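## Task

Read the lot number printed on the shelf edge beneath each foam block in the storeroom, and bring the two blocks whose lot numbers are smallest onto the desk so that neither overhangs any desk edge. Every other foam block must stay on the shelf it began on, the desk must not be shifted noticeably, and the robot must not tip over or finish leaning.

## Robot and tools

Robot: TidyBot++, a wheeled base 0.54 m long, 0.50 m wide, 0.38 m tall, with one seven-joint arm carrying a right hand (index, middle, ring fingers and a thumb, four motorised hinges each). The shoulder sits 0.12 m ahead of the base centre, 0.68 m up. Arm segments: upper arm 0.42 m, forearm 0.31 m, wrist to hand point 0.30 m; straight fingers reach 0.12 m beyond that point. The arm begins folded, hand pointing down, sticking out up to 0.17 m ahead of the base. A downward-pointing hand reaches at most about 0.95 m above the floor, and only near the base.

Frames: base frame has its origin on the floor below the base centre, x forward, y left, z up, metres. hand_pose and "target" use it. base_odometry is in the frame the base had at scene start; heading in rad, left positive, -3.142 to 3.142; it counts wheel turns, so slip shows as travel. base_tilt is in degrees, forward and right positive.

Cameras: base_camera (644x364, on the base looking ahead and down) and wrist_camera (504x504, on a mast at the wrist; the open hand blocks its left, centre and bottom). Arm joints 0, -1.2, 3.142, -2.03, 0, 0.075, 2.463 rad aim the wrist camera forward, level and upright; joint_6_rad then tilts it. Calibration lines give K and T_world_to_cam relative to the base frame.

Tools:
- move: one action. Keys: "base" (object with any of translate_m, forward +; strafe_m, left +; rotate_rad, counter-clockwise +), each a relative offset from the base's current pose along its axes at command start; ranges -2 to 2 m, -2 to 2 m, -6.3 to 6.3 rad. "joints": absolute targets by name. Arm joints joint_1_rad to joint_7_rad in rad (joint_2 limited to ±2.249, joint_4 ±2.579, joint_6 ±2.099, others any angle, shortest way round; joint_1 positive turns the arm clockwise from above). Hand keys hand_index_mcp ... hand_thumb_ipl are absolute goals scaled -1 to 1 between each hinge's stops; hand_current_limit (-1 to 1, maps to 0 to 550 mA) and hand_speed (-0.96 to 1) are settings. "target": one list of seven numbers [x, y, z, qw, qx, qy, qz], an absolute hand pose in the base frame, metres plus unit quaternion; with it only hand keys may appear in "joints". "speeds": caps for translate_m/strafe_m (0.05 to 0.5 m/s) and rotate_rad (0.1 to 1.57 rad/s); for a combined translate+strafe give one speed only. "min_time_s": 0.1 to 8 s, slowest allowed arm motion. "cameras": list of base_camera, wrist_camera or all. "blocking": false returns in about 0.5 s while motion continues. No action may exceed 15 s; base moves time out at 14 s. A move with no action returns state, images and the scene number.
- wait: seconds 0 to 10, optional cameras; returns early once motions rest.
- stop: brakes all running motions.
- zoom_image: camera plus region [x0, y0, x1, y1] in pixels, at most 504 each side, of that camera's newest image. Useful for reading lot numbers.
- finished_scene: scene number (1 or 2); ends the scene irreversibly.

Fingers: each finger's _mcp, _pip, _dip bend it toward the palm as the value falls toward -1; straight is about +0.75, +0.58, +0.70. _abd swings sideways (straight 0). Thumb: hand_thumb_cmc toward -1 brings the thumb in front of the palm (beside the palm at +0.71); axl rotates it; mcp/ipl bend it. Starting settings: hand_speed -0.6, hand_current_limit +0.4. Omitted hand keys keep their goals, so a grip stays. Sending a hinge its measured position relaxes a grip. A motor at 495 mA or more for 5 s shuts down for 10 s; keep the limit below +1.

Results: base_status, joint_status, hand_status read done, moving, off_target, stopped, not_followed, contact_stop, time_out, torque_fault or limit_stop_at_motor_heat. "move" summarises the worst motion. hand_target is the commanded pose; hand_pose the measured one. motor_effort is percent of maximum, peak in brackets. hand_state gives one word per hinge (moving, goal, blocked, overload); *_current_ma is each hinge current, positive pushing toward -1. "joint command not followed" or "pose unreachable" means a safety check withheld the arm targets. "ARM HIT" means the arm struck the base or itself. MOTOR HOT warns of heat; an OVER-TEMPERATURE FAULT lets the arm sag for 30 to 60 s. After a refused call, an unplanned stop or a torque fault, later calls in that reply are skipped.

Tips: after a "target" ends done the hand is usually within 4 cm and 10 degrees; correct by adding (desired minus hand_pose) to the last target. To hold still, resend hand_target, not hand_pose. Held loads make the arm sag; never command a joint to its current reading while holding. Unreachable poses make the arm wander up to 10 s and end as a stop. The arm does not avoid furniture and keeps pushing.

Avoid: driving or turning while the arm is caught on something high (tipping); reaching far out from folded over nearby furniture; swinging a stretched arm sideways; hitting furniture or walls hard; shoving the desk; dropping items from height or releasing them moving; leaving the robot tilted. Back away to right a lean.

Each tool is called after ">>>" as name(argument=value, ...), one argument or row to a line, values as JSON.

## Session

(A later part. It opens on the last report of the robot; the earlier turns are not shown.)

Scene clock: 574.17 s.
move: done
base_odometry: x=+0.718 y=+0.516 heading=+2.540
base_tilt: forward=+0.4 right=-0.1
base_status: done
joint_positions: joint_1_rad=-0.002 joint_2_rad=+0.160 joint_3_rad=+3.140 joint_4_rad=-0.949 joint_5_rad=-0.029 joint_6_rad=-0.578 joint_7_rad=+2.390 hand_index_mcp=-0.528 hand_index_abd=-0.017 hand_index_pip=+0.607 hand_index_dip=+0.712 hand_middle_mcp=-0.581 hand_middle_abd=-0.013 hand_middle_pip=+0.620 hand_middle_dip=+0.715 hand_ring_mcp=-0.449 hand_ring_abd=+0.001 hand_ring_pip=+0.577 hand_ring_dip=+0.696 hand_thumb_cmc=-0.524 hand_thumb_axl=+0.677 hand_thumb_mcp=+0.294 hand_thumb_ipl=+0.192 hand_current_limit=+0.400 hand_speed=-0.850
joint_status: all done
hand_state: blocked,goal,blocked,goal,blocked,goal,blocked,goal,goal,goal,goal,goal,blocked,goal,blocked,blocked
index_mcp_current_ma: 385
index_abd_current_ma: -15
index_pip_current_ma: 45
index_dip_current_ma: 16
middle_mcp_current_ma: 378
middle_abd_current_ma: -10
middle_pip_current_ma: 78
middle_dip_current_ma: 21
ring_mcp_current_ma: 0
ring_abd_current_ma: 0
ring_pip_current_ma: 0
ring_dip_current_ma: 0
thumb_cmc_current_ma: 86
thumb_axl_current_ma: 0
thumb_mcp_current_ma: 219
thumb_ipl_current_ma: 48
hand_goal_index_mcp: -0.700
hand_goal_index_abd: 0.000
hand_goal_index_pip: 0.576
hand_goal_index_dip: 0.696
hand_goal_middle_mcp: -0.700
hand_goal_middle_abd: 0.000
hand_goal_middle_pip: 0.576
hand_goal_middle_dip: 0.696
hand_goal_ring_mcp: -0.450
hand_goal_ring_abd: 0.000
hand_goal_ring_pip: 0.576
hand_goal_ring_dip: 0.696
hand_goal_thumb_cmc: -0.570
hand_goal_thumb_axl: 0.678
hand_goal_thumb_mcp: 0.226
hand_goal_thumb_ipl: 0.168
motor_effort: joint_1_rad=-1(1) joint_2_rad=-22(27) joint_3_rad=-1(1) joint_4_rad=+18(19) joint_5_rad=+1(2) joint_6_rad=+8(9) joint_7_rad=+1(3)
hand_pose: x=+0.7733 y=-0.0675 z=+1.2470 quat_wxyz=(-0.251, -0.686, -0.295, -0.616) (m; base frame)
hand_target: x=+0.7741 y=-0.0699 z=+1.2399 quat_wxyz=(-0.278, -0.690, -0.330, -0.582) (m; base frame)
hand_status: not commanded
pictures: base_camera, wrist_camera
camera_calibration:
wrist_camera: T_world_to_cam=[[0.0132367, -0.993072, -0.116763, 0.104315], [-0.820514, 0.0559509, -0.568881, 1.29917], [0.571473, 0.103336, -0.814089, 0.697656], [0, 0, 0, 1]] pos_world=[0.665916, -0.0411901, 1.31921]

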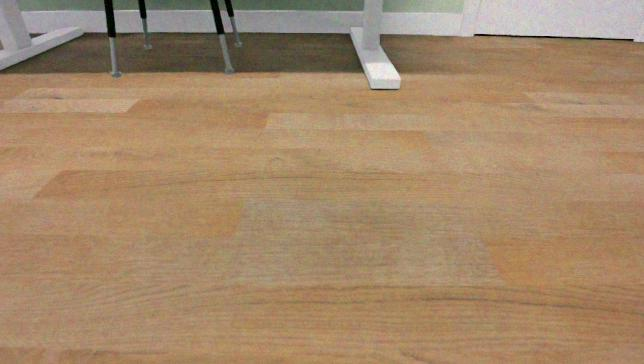

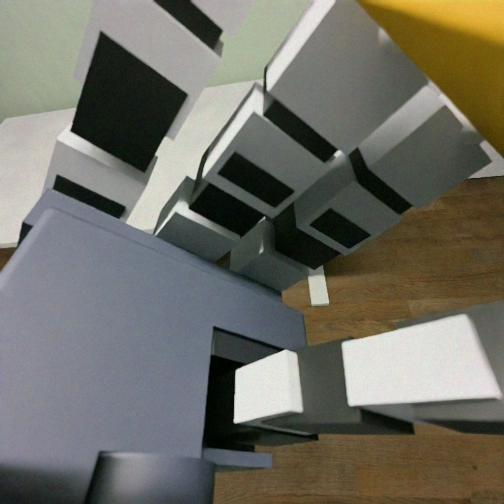

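>>> move(
  base={"translate_m": 0.59, "strafe_m": -0.05},
  speeds={"translate_m": 0.3},
  joints={"joint_7_rad": -0.08},
  min_time_s=4,
  cameras=["all"],
)

Scene clock: 595.73 s.
move: done
base_odometry: x=+0.260 y=+0.892 heading=+2.540
base_tilt: forward=+0.4 right=-0.1
base_status: done
joint_positions: joint_1_rad=-0.001 joint_2_rad=+0.168 joint_3_rad=+3.140 joint_4_rad=-0.948 joint_5_rad=-0.029 joint_6_rad=-0.578 joint_7_rad=-0.008 hand_index_mcp=-0.528 hand_index_abd=-0.018 hand_index_pip=+0.607 hand_index_dip=+0.712 hand_middle_mcp=-0.582 hand_middle_abd=-0.013 hand_middle_pip=+0.620 hand_middle_dip=+0.715 hand_ring_mcp=-0.449 hand_ring_abd=+0.002 hand_ring_pip=+0.577 hand_ring_dip=+0.696 hand_thumb_cmc=-0.523 hand_thumb_axl=+0.677 hand_thumb_mcp=+0.294 hand_thumb_ipl=+0.192 hand_current_limit=+0.400 hand_speed=-0.850
joint_status: all done
hand_state: blocked,goal,blocked,goal,blocked,goal,blocked,goal,goal,goal,goal,goal,blocked,goal,blocked,blocked
index_mcp_current_ma: 385
index_abd_current_ma: -17
index_pip_current_ma: 45
index_dip_current_ma: 16
middle_mcp_current_ma: 374
middle_abd_current_ma: -10
middle_pip_current_ma: 78
middle_dip_current_ma: 21
ring_mcp_current_ma: 0
ring_abd_current_ma: 0
ring_pip_current_ma: 0
ring_dip_current_ma: 0
thumb_cmc_current_ma: 88
thumb_axl_current_ma: 0
thumb_mcp_current_ma: 220
thumb_ipl_current_ma: 48
hand_goal_index_mcp: -0.700
hand_goal_index_abd: 0.000
hand_goal_index_pip: 0.576
hand_goal_index_dip: 0.696
hand_goal_middle_mcp: -0.700
hand_goal_middle_abd: 0.000
hand_goal_middle_pip: 0.576
hand_goal_middle_dip: 0.696
hand_goal_ring_mcp: -0.450
hand_goal_ring_abd: 0.000
hand_goal_ring_pip: 0.576
hand_goal_ring_dip: 0.696
hand_goal_thumb_cmc: -0.570
hand_goal_thumb_axl: 0.678
hand_goal_thumb_mcp: 0.226
hand_goal_thumb_ipl: 0.168
motor_effort: joint_1_rad=+0(1) joint_2_rad=-22(26) joint_3_rad=-1(2) joint_4_rad=+17(19) joint_5_rad=+0(1) joint_6_rad=+8(9) joint_7_rad=+1(3)
hand_pose: x=+0.7601 y=+0.0333 z=+1.1140 quat_wxyz=(+0.480, -0.526, +0.534, -0.456) (m; base frame)
hand_target: x=+0.7515 y=+0.0305 z=+1.1069 quat_wxyz=(+0.474, -0.518, +0.562, -0.437) (m; base frame)
hand_status: not commanded
pictures: base_camera, wrist_camera
camera_calibration:
wrist_camera: T_world_to_cam=[[-0.0800105, 0.808352, -0.583237, 0.719556], [-0.684325, 0.380893, 0.621788, -0.233695], [0.724774, 0.448873, 0.5227, -1.03071], [0, 0, 0, 1]] pos_world=[0.644684, -0.0299826, 1.10373]

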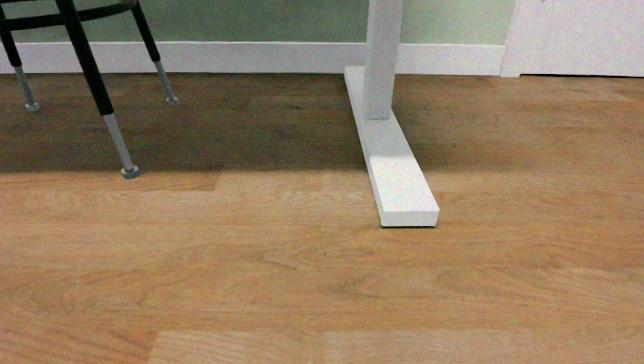

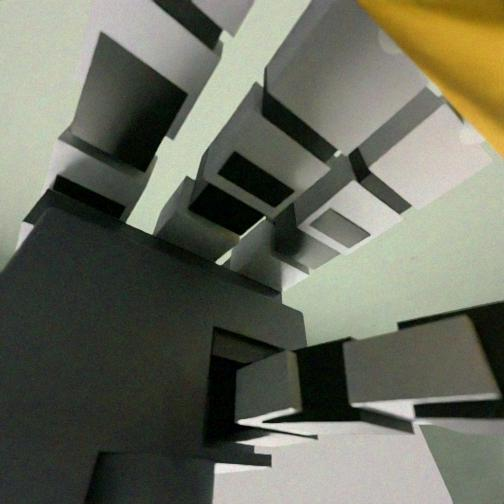

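>>> move(
  base={"translate_m": 0.06},
  speeds={"translate_m": 0.2},
  joints={"joint_4_rad": -1.767, "joint_6_rad": 0.295},
  min_time_s=4,
  cameras=["all"],
)

Scene clock: 610.33 s.
move: done
base_odometry: x=+0.211 y=+0.926 heading=+2.540
base_tilt: forward=+0.4 right=-0.1
base_status: done
joint_positions: joint_1_rad=-0.001 joint_2_rad=+0.175 joint_3_rad=+3.140 joint_4_rad=-1.737 joint_5_rad=-0.029 joint_6_rad=+0.207 joint_7_rad=-0.008 hand_index_mcp=-0.528 hand_index_abd=-0.018 hand_index_pip=+0.607 hand_index_dip=+0.712 hand_middle_mcp=-0.582 hand_middle_abd=-0.013 hand_middle_pip=+0.620 hand_middle_dip=+0.715 hand_ring_mcp=-0.449 hand_ring_abd=+0.002 hand_ring_pip=+0.577 hand_ring_dip=+0.696 hand_thumb_cmc=-0.523 hand_thumb_axl=+0.677 hand_thumb_mcp=+0.294 hand_thumb_ipl=+0.192 hand_current_limit=+0.400 hand_speed=-0.850
joint_status: all done
hand_state: blocked,goal,blocked,goal,blocked,goal,blocked,goal,goal,goal,goal,goal,blocked,goal,blocked,blocked
index_mcp_current_ma: 385
index_abd_current_ma: -17
index_pip_current_ma: 45
index_dip_current_ma: 16
middle_mcp_current_ma: 374
middle_abd_current_ma: -10
middle_pip_current_ma: 78
middle_dip_current_ma: 21
ring_mcp_current_ma: 0
ring_abd_current_ma: 0
ring_pip_current_ma: 0
ring_dip_current_ma: 0
thumb_cmc_current_ma: 88
thumb_axl_current_ma: 0
thumb_mcp_current_ma: 220
thumb_ipl_current_ma: 48
hand_goal_index_mcp: -0.700
hand_goal_index_abd: 0.000
hand_goal_index_pip: 0.576
hand_goal_index_dip: 0.696
hand_goal_middle_mcp: -0.700
hand_goal_middle_abd: 0.000
hand_goal_middle_pip: 0.576
hand_goal_middle_dip: 0.696
hand_goal_ring_mcp: -0.450
hand_goal_ring_abd: 0.000
hand_goal_ring_pip: 0.576
hand_goal_ring_dip: 0.696
hand_goal_thumb_cmc: -0.570
hand_goal_thumb_axl: 0.678
hand_goal_thumb_mcp: 0.226
hand_goal_thumb_ipl: 0.168
motor_effort: joint_1_rad=+0(1) joint_2_rad=-23(26) joint_3_rad=-1(1) joint_4_rad=+18(20) joint_5_rad=+0(1) joint_6_rad=+8(9) joint_7_rad=+1(2)
hand_pose: x=+0.7761 y=+0.0273 z=+0.8678 quat_wxyz=(+0.473, -0.522, +0.542, -0.458) (m; base frame)
hand_target: x=+0.7775 y=+0.0305 z=+0.8831 quat_wxyz=(+0.502, -0.495, +0.537, -0.464) (m; base frame)
hand_status: not commanded
pictures: base_camera, wrist_camera
camera_calibration:
wrist_camera: T_world_to_cam=[[-0.0679583, 0.810982, -0.581111, 0.570891], [-0.669772, 0.394612, 0.629036, -0.0853128], [0.73945, 0.43196, 0.516356, -0.916372], [0, 0, 0, 1]] pos_world=[0.659268, -0.0334808, 0.85859]

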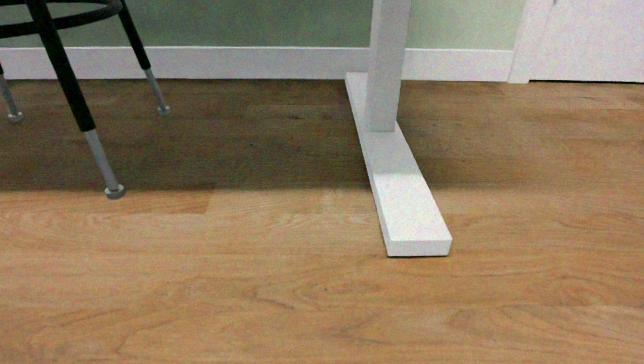

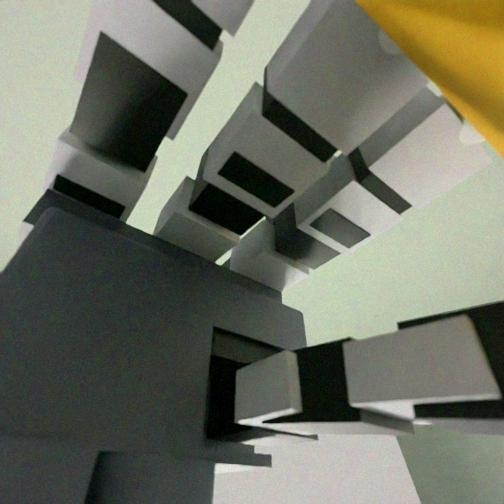

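>>> move(
  joints={"joint_4_rad": -1.847, "joint_6_rad": 0.375},
  min_time_s=1.5,
)

>>> move(
  joints={"joint_4_rad": -1.907, "joint_6_rad": 0.435},
  min_time_s=1.5,
)

Scene clock: 614.93 s.
move: done
base_odometry: x=+0.211 y=+0.926 heading=+2.540
base_tilt: forward=+0.4 right=-0.1
base_status: not commanded
joint_positions: joint_1_rad=-0.001 joint_2_rad=+0.175 joint_3_rad=+3.140 joint_4_rad=-1.814 joint_5_rad=-0.029 joint_6_rad=+0.288 joint_7_rad=-0.008 hand_index_mcp=-0.528 hand_index_abd=-0.018 hand_index_pip=+0.607 hand_index_dip=+0.712 hand_middle_mcp=-0.582 hand_middle_abd=-0.013 hand_middle_pip=+0.620 hand_middle_dip=+0.715 hand_ring_mcp=-0.449 hand_ring_abd=+0.002 hand_ring_pip=+0.577 hand_ring_dip=+0.696 hand_thumb_cmc=-0.523 hand_thumb_axl=+0.677 hand_thumb_mcp=+0.294 hand_thumb_ipl=+0.192 hand_current_limit=+0.400 hand_speed=-0.850
joint_status: all done
hand_state: blocked,goal,blocked,goal,blocked,goal,blocked,goal,goal,goal,goal,goal,blocked,goal,blocked,blocked
index_mcp_current_ma: 385
index_abd_current_ma: -17
index_pip_current_ma: 45
index_dip_current_ma: 16
middle_mcp_current_ma: 374
middle_abd_current_ma: -10
middle_pip_current_ma: 78
middle_dip_current_ma: 21
ring_mcp_current_ma: 0
ring_abd_current_ma: 0
ring_pip_current_ma: 0
ring_dip_current_ma: 0
thumb_cmc_current_ma: 88
thumb_axl_current_ma: 0
thumb_mcp_current_ma: 220
thumb_ipl_current_ma: 48
hand_goal_index_mcp: -0.700
hand_goal_index_abd: 0.000
hand_goal_index_pip: 0.576
hand_goal_index_dip: 0.696
hand_goal_middle_mcp: -0.700
hand_goal_middle_abd: 0.000
hand_goal_middle_pip: 0.576
hand_goal_middle_dip: 0.696
hand_goal_ring_mcp: -0.450
hand_goal_ring_abd: 0.000
hand_goal_ring_pip: 0.576
hand_goal_ring_dip: 0.696
hand_goal_thumb_cmc: -0.570
hand_goal_thumb_axl: 0.678
hand_goal_thumb_mcp: 0.226
hand_goal_thumb_ipl: 0.168
motor_effort: joint_1_rad=+0(1) joint_2_rad=-22(23) joint_3_rad=-1(1) joint_4_rad=+17(19) joint_5_rad=+0(1) joint_6_rad=+8(9) joint_7_rad=+0(2)
hand_pose: x=+0.7675 y=+0.0265 z=+0.8459 quat_wxyz=(+0.473, -0.521, +0.542, -0.459) (m; base frame)
hand_target: x=+0.7677 y=+0.0305 z=+0.8599 quat_wxyz=(+0.502, -0.495, +0.537, -0.464) (m; base frame)
hand_status: not commanded
pictures: none

Scene clock: 616.73 s.
move: done
base_odometry: x=+0.211 y=+0.926 heading=+2.540
base_tilt: forward=+0.4 right=-0.1
base_status: not commanded
joint_positions: joint_1_rad=-0.001 joint_2_rad=+0.175 joint_3_rad=+3.140 joint_4_rad=-1.874 joint_5_rad=-0.029 joint_6_rad=+0.348 joint_7_rad=-0.008 hand_index_mcp=-0.528 hand_index_abd=-0.018 hand_index_pip=+0.607 hand_index_dip=+0.712 hand_middle_mcp=-0.582 hand_middle_abd=-0.013 hand_middle_pip=+0.620 hand_middle_dip=+0.715 hand_ring_mcp=-0.449 hand_ring_abd=+0.002 hand_ring_pip=+0.577 hand_ring_dip=+0.696 hand_thumb_cmc=-0.523 hand_thumb_axl=+0.677 hand_thumb_mcp=+0.294 hand_thumb_ipl=+0.192 hand_current_limit=+0.400 hand_speed=-0.850
joint_status: all done
hand_state: blocked,goal,blocked,goal,blocked,goal,blocked,goal,goal,goal,goal,goal,blocked,goal,blocked,blocked
index_mcp_current_ma: 385
index_abd_current_ma: -17
index_pip_current_ma: 45
index_dip_current_ma: 16
middle_mcp_current_ma: 374
middle_abd_current_ma: -10
middle_pip_current_ma: 78
middle_dip_current_ma: 21
ring_mcp_current_ma: 0
ring_abd_current_ma: 0
ring_pip_current_ma: 0
ring_dip_current_ma: 0
thumb_cmc_current_ma: 88
thumb_axl_current_ma: 0
thumb_mcp_current_ma: 220
thumb_ipl_current_ma: 48
hand_goal_index_mcp: -0.700
hand_goal_index_abd: 0.000
hand_goal_index_pip: 0.576
hand_goal_index_dip: 0.696
hand_goal_middle_mcp: -0.700
hand_goal_middle_abd: 0.000
hand_goal_middle_pip: 0.576
hand_goal_middle_dip: 0.696
hand_goal_ring_mcp: -0.450
hand_goal_ring_abd: 0.000
hand_goal_ring_pip: 0.576
hand_goal_ring_dip: 0.696
hand_goal_thumb_cmc: -0.570
hand_goal_thumb_axl: 0.678
hand_goal_thumb_mcp: 0.226
hand_goal_thumb_ipl: 0.168
motor_effort: joint_1_rad=+0(1) joint_2_rad=-21(23) joint_3_rad=+0(1) joint_4_rad=+17(18) joint_5_rad=+0(1) joint_6_rad=+8(9) joint_7_rad=+1(1)
hand_pose: x=+0.7594 y=+0.0260 z=+0.8289 quat_wxyz=(+0.473, -0.521, +0.542, -0.460) (m; base frame)
hand_target: x=+0.7591 y=+0.0305 z=+0.8431 quat_wxyz=(+0.502, -0.495, +0.537, -0.464) (m; base frame)
hand_status: not commanded
pictures: none

>>> move(
  joints={"joint_4_rad": -1.957, "joint_6_rad": 0.485},
  min_time_s=1.2,
)

>>> move(
  joints={"joint_4_rad": -1.997, "joint_6_rad": 0.525},
  min_time_s=1.2,
  cameras=["wrist_camera"],
)

Scene clock: 620.20 s.
move: done
base_odometry: x=+0.211 y=+0.926 heading=+2.540
base_tilt: forward=+0.4 right=-0.1
base_status: not commanded
joint_positions: joint_1_rad=-0.001 joint_2_rad=+0.175 joint_3_rad=+3.140 joint_4_rad=-1.924 joint_5_rad=-0.029 joint_6_rad=+0.398 joint_7_rad=-0.008 hand_index_mcp=-0.528 hand_index_abd=-0.018 hand_index_pip=+0.607 hand_index_dip=+0.712 hand_middle_mcp=-0.582 hand_middle_abd=-0.013 hand_middle_pip=+0.620 hand_middle_dip=+0.715 hand_ring_mcp=-0.449 hand_ring_abd=+0.002 hand_ring_pip=+0.577 hand_ring_dip=+0.696 hand_thumb_cmc=-0.523 hand_thumb_axl=+0.677 hand_thumb_mcp=+0.294 hand_thumb_ipl=+0.192 hand_current_limit=+0.400 hand_speed=-0.850
joint_status: all done
hand_state: blocked,goal,blocked,goal,blocked,goal,blocked,goal,goal,goal,goal,goal,blocked,goal,blocked,blocked
index_mcp_current_ma: 385
index_abd_current_ma: -17
index_pip_current_ma: 45
index_dip_current_ma: 16
middle_mcp_current_ma: 374
middle_abd_current_ma: -10
middle_pip_current_ma: 78
middle_dip_current_ma: 21
ring_mcp_current_ma: 0
ring_abd_current_ma: 0
ring_pip_current_ma: 0
ring_dip_current_ma: 0
thumb_cmc_current_ma: 88
thumb_axl_current_ma: 0
thumb_mcp_current_ma: 220
thumb_ipl_current_ma: 48
hand_goal_index_mcp: -0.700
hand_goal_index_abd: 0.000
hand_goal_index_pip: 0.576
hand_goal_index_dip: 0.696
hand_goal_middle_mcp: -0.700
hand_goal_middle_abd: 0.000
hand_goal_middle_pip: 0.576
hand_goal_middle_dip: 0.696
hand_goal_ring_mcp: -0.450
hand_goal_ring_abd: 0.000
hand_goal_ring_pip: 0.576
hand_goal_ring_dip: 0.696
hand_goal_thumb_cmc: -0.570
hand_goal_thumb_axl: 0.678
hand_goal_thumb_mcp: 0.226
hand_goal_thumb_ipl: 0.168
motor_effort: joint_1_rad=+0(1) joint_2_rad=-21(22) joint_3_rad=-1(1) joint_4_rad=+17(18) joint_5_rad=+1(1) joint_6_rad=+8(9) joint_7_rad=+1(2)
hand_pose: x=+0.7517 y=+0.0255 z=+0.8149 quat_wxyz=(+0.472, -0.521, +0.542, -0.460) (m; base frame)
hand_target: x=+0.7512 y=+0.0305 z=+0.8296 quat_wxyz=(+0.502, -0.495, +0.537, -0.464) (m; base frame)
hand_status: not commanded
pictures: none

Scene clock: 621.70 s.
move: done
base_odometry: x=+0.211 y=+0.926 heading=+2.540
base_tilt: forward=+0.4 right=-0.1
base_status: not commanded
joint_positions: joint_1_rad=-0.001 joint_2_rad=+0.175 joint_3_rad=+3.140 joint_4_rad=-1.965 joint_5_rad=-0.029 joint_6_rad=+0.438 joint_7_rad=-0.008 hand_index_mcp=-0.528 hand_index_abd=-0.018 hand_index_pip=+0.607 hand_index_dip=+0.712 hand_middle_mcp=-0.582 hand_middle_abd=-0.013 hand_middle_pip=+0.620 hand_middle_dip=+0.715 hand_ring_mcp=-0.449 hand_ring_abd=+0.002 hand_ring_pip=+0.577 hand_ring_dip=+0.696 hand_thumb_cmc=-0.523 hand_thumb_axl=+0.677 hand_thumb_mcp=+0.294 hand_thumb_ipl=+0.192 hand_current_limit=+0.400 hand_speed=-0.850
joint_status: all done
hand_state: blocked,goal,blocked,goal,blocked,goal,blocked,goal,goal,goal,goal,goal,blocked,goal,blocked,blocked
index_mcp_current_ma: 385
index_abd_current_ma: -17
index_pip_current_ma: 45
index_dip_current_ma: 16
middle_mcp_current_ma: 374
middle_abd_current_ma: -10
middle_pip_current_ma: 78
middle_dip_current_ma: 21
ring_mcp_current_ma: 0
ring_abd_current_ma: 0
ring_pip_current_ma: 0
ring_dip_current_ma: 0
thumb_cmc_current_ma: 88
thumb_axl_current_ma: 0
thumb_mcp_current_ma: 220
thumb_ipl_current_ma: 48
hand_goal_index_mcp: -0.700
hand_goal_index_abd: 0.000
hand_goal_index_pip: 0.576
hand_goal_index_dip: 0.696
hand_goal_middle_mcp: -0.700
hand_goal_middle_abd: 0.000
hand_goal_middle_pip: 0.576
hand_goal_middle_dip: 0.696
hand_goal_ring_mcp: -0.450
hand_goal_ring_abd: 0.000
hand_goal_ring_pip: 0.576
hand_goal_ring_dip: 0.696
hand_goal_thumb_cmc: -0.570
hand_goal_thumb_axl: 0.678
hand_goal_thumb_mcp: 0.226
hand_goal_thumb_ipl: 0.168
motor_effort: joint_1_rad=+0(1) joint_2_rad=-21(22) joint_3_rad=-1(1) joint_4_rad=+17(18) joint_5_rad=+1(1) joint_6_rad=+8(9) joint_7_rad=+0(2)
hand_pose: x=+0.7451 y=+0.0252 z=+0.8041 quat_wxyz=(+0.472, -0.520, +0.543, -0.461) (m; base frame)
hand_target: x=+0.7444 y=+0.0305 z=+0.8190 quat_wxyz=(+0.502, -0.495, +0.537, -0.464) (m; base frame)
hand_status: not commanded
pictures: wrist_camera
camera_calibration:
wrist_camera: T_world_to_cam=[[-0.0618252, 0.809727, -0.583541, 0.530886], [-0.668845, 0.400349, 0.626391, -0.063879], [0.740826, 0.429025, 0.51683, -0.861011], [0, 0, 0, 1]] pos_world=[0.627957, -0.0349027, 0.794804]

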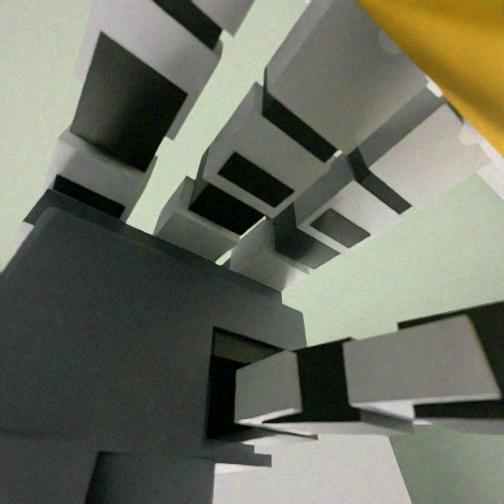

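>>> zoom_image(
  camera="wrist_camera",
  region=[404, 60, 504, 160],
)

>>> zoom_image(
  camera="wrist_camera",
  region=[404, 120, 504, 220],
)

Scaled by 5.040 from the camera's 504x504 image, which has a finer 720x720 frame.

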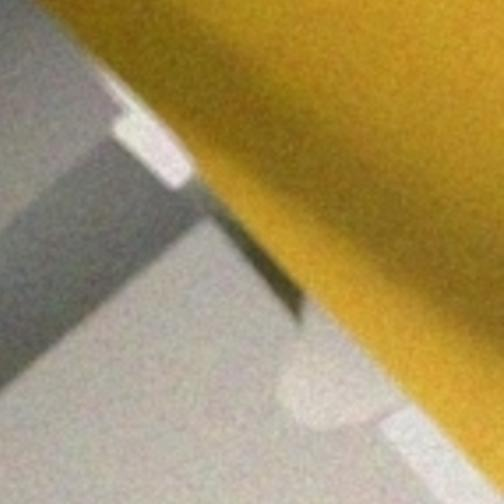

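Scaled by 5.040 from the camera's 504x504 image, which has a finer 720x720 frame.

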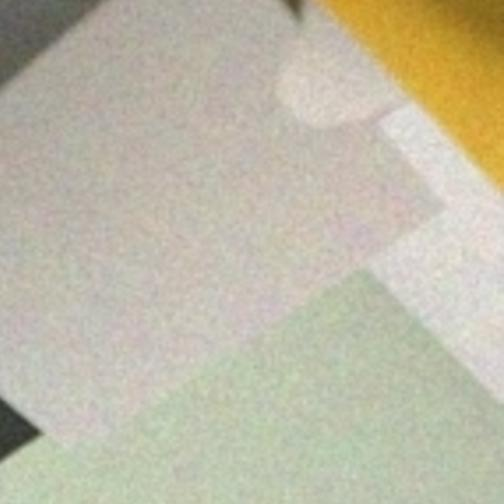

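>>> move(
  joints={"joint_4_rad": -2.032, "joint_6_rad": 0.56},
  min_time_s=1.2,
)

>>> move(
  joints={"joint_4_rad": -2.062, "joint_6_rad": 0.59},
  min_time_s=1.2,
  cameras=["wrist_camera"],
)

Scene clock: 633.43 s.
move: done
base_odometry: x=+0.211 y=+0.926 heading=+2.540
base_tilt: forward=+0.4 right=-0.1
base_status: not commanded
joint_positions: joint_1_rad=-0.001 joint_2_rad=+0.175 joint_3_rad=+3.140 joint_4_rad=-1.995 joint_5_rad=-0.029 joint_6_rad=+0.478 joint_7_rad=-0.009 hand_index_mcp=-0.529 hand_index_abd=-0.019 hand_index_pip=+0.607 hand_index_dip=+0.712 hand_middle_mcp=-0.583 hand_middle_abd=-0.014 hand_middle_pip=+0.620 hand_middle_dip=+0.715 hand_ring_mcp=-0.449 hand_ring_abd=+0.002 hand_ring_pip=+0.577 hand_ring_dip=+0.696 hand_thumb_cmc=-0.523 hand_thumb_axl=+0.677 hand_thumb_mcp=+0.295 hand_thumb_ipl=+0.192 hand_current_limit=+0.400 hand_speed=-0.850
joint_status: all done
hand_state: blocked,goal,blocked,goal,blocked,goal,blocked,goal,goal,goal,goal,goal,blocked,goal,blocked,blocked
index_mcp_current_ma: 385
index_abd_current_ma: -18
index_pip_current_ma: 45
index_dip_current_ma: 16
middle_mcp_current_ma: 371
middle_abd_current_ma: -11
middle_pip_current_ma: 78
middle_dip_current_ma: 21
ring_mcp_current_ma: 0
ring_abd_current_ma: 0
ring_pip_current_ma: 0
ring_dip_current_ma: 0
thumb_cmc_current_ma: 88
thumb_axl_current_ma: 0
thumb_mcp_current_ma: 223
thumb_ipl_current_ma: 48
hand_goal_index_mcp: -0.700
hand_goal_index_abd: 0.000
hand_goal_index_pip: 0.576
hand_goal_index_dip: 0.696
hand_goal_middle_mcp: -0.700
hand_goal_middle_abd: 0.000
hand_goal_middle_pip: 0.576
hand_goal_middle_dip: 0.696
hand_goal_ring_mcp: -0.450
hand_goal_ring_abd: 0.000
hand_goal_ring_pip: 0.576
hand_goal_ring_dip: 0.696
hand_goal_thumb_cmc: -0.570
hand_goal_thumb_axl: 0.678
hand_goal_thumb_mcp: 0.226
hand_goal_thumb_ipl: 0.168
motor_effort: joint_1_rad=+0(1) joint_2_rad=-20(22) joint_3_rad=-1(2) joint_4_rad=+15(18) joint_5_rad=+0(1) joint_6_rad=+8(9) joint_7_rad=+1(1)
hand_pose: x=+0.7411 y=+0.0249 z=+0.7989 quat_wxyz=(+0.474, -0.518, +0.541, -0.463) (m; base frame)
hand_target: x=+0.7381 y=+0.0305 z=+0.8099 quat_wxyz=(+0.502, -0.495, +0.537, -0.464) (m; base frame)
hand_status: not commanded
pictures: none

Scene clock: 634.93 s.
move: done
base_odometry: x=+0.211 y=+0.926 heading=+2.540
base_tilt: forward=+0.4 right=-0.1
base_status: not commanded
joint_positions: joint_1_rad=-0.001 joint_2_rad=+0.175 joint_3_rad=+3.140 joint_4_rad=-2.017 joint_5_rad=-0.029 joint_6_rad=+0.521 joint_7_rad=-0.009 hand_index_mcp=-0.530 hand_index_abd=-0.020 hand_index_pip=+0.607 hand_index_dip=+0.712 hand_middle_mcp=-0.583 hand_middle_abd=-0.014 hand_middle_pip=+0.620 hand_middle_dip=+0.715 hand_ring_mcp=-0.449 hand_ring_abd=+0.002 hand_ring_pip=+0.577 hand_ring_dip=+0.696 hand_thumb_cmc=-0.525 hand_thumb_axl=+0.677 hand_thumb_mcp=+0.295 hand_thumb_ipl=+0.192 hand_current_limit=+0.400 hand_speed=-0.850
joint_status: all done
hand_state: blocked,blocked,blocked,goal,blocked,goal,blocked,goal,goal,goal,goal,goal,blocked,goal,blocked,blocked
index_mcp_current_ma: 385
index_abd_current_ma: -19
index_pip_current_ma: 45
index_dip_current_ma: 16
middle_mcp_current_ma: 367
middle_abd_current_ma: -11
middle_pip_current_ma: 78
middle_dip_current_ma: 21
ring_mcp_current_ma: 0
ring_abd_current_ma: 0
ring_pip_current_ma: 0
ring_dip_current_ma: 0
thumb_cmc_current_ma: 83
thumb_axl_current_ma: 0
thumb_mcp_current_ma: 226
thumb_ipl_current_ma: 48
hand_goal_index_mcp: -0.700
hand_goal_index_abd: 0.000
hand_goal_index_pip: 0.576
hand_goal_index_dip: 0.696
hand_goal_middle_mcp: -0.700
hand_goal_middle_abd: 0.000
hand_goal_middle_pip: 0.576
hand_goal_middle_dip: 0.696
hand_goal_ring_mcp: -0.450
hand_goal_ring_abd: 0.000
hand_goal_ring_pip: 0.576
hand_goal_ring_dip: 0.696
hand_goal_thumb_cmc: -0.570
hand_goal_thumb_axl: 0.678
hand_goal_thumb_mcp: 0.226
hand_goal_thumb_ipl: 0.168
motor_effort: joint_1_rad=-1(2) joint_2_rad=-18(20) joint_3_rad=-1(2) joint_4_rad=+14(16) joint_5_rad=+1(2) joint_6_rad=+6(9) joint_7_rad=+1(2)
hand_pose: x=+0.7396 y=+0.0245 z=+0.7994 quat_wxyz=(+0.479, -0.513, +0.536, -0.469) (m; base frame)
hand_target: x=+0.7325 y=+0.0305 z=+0.8024 quat_wxyz=(+0.502, -0.495, +0.537, -0.464) (m; base frame)
hand_status: not commanded
pictures: wrist_camera
camera_calibration:
wrist_camera: T_world_to_cam=[[-0.0420963, 0.809675, -0.585367, 0.515218], [-0.686939, 0.401979, 0.605415, -0.0342248], [0.725495, 0.427597, 0.539275, -0.860833], [0, 0, 0, 1]] pos_world=[0.622709, -0.0353116, 0.786537]

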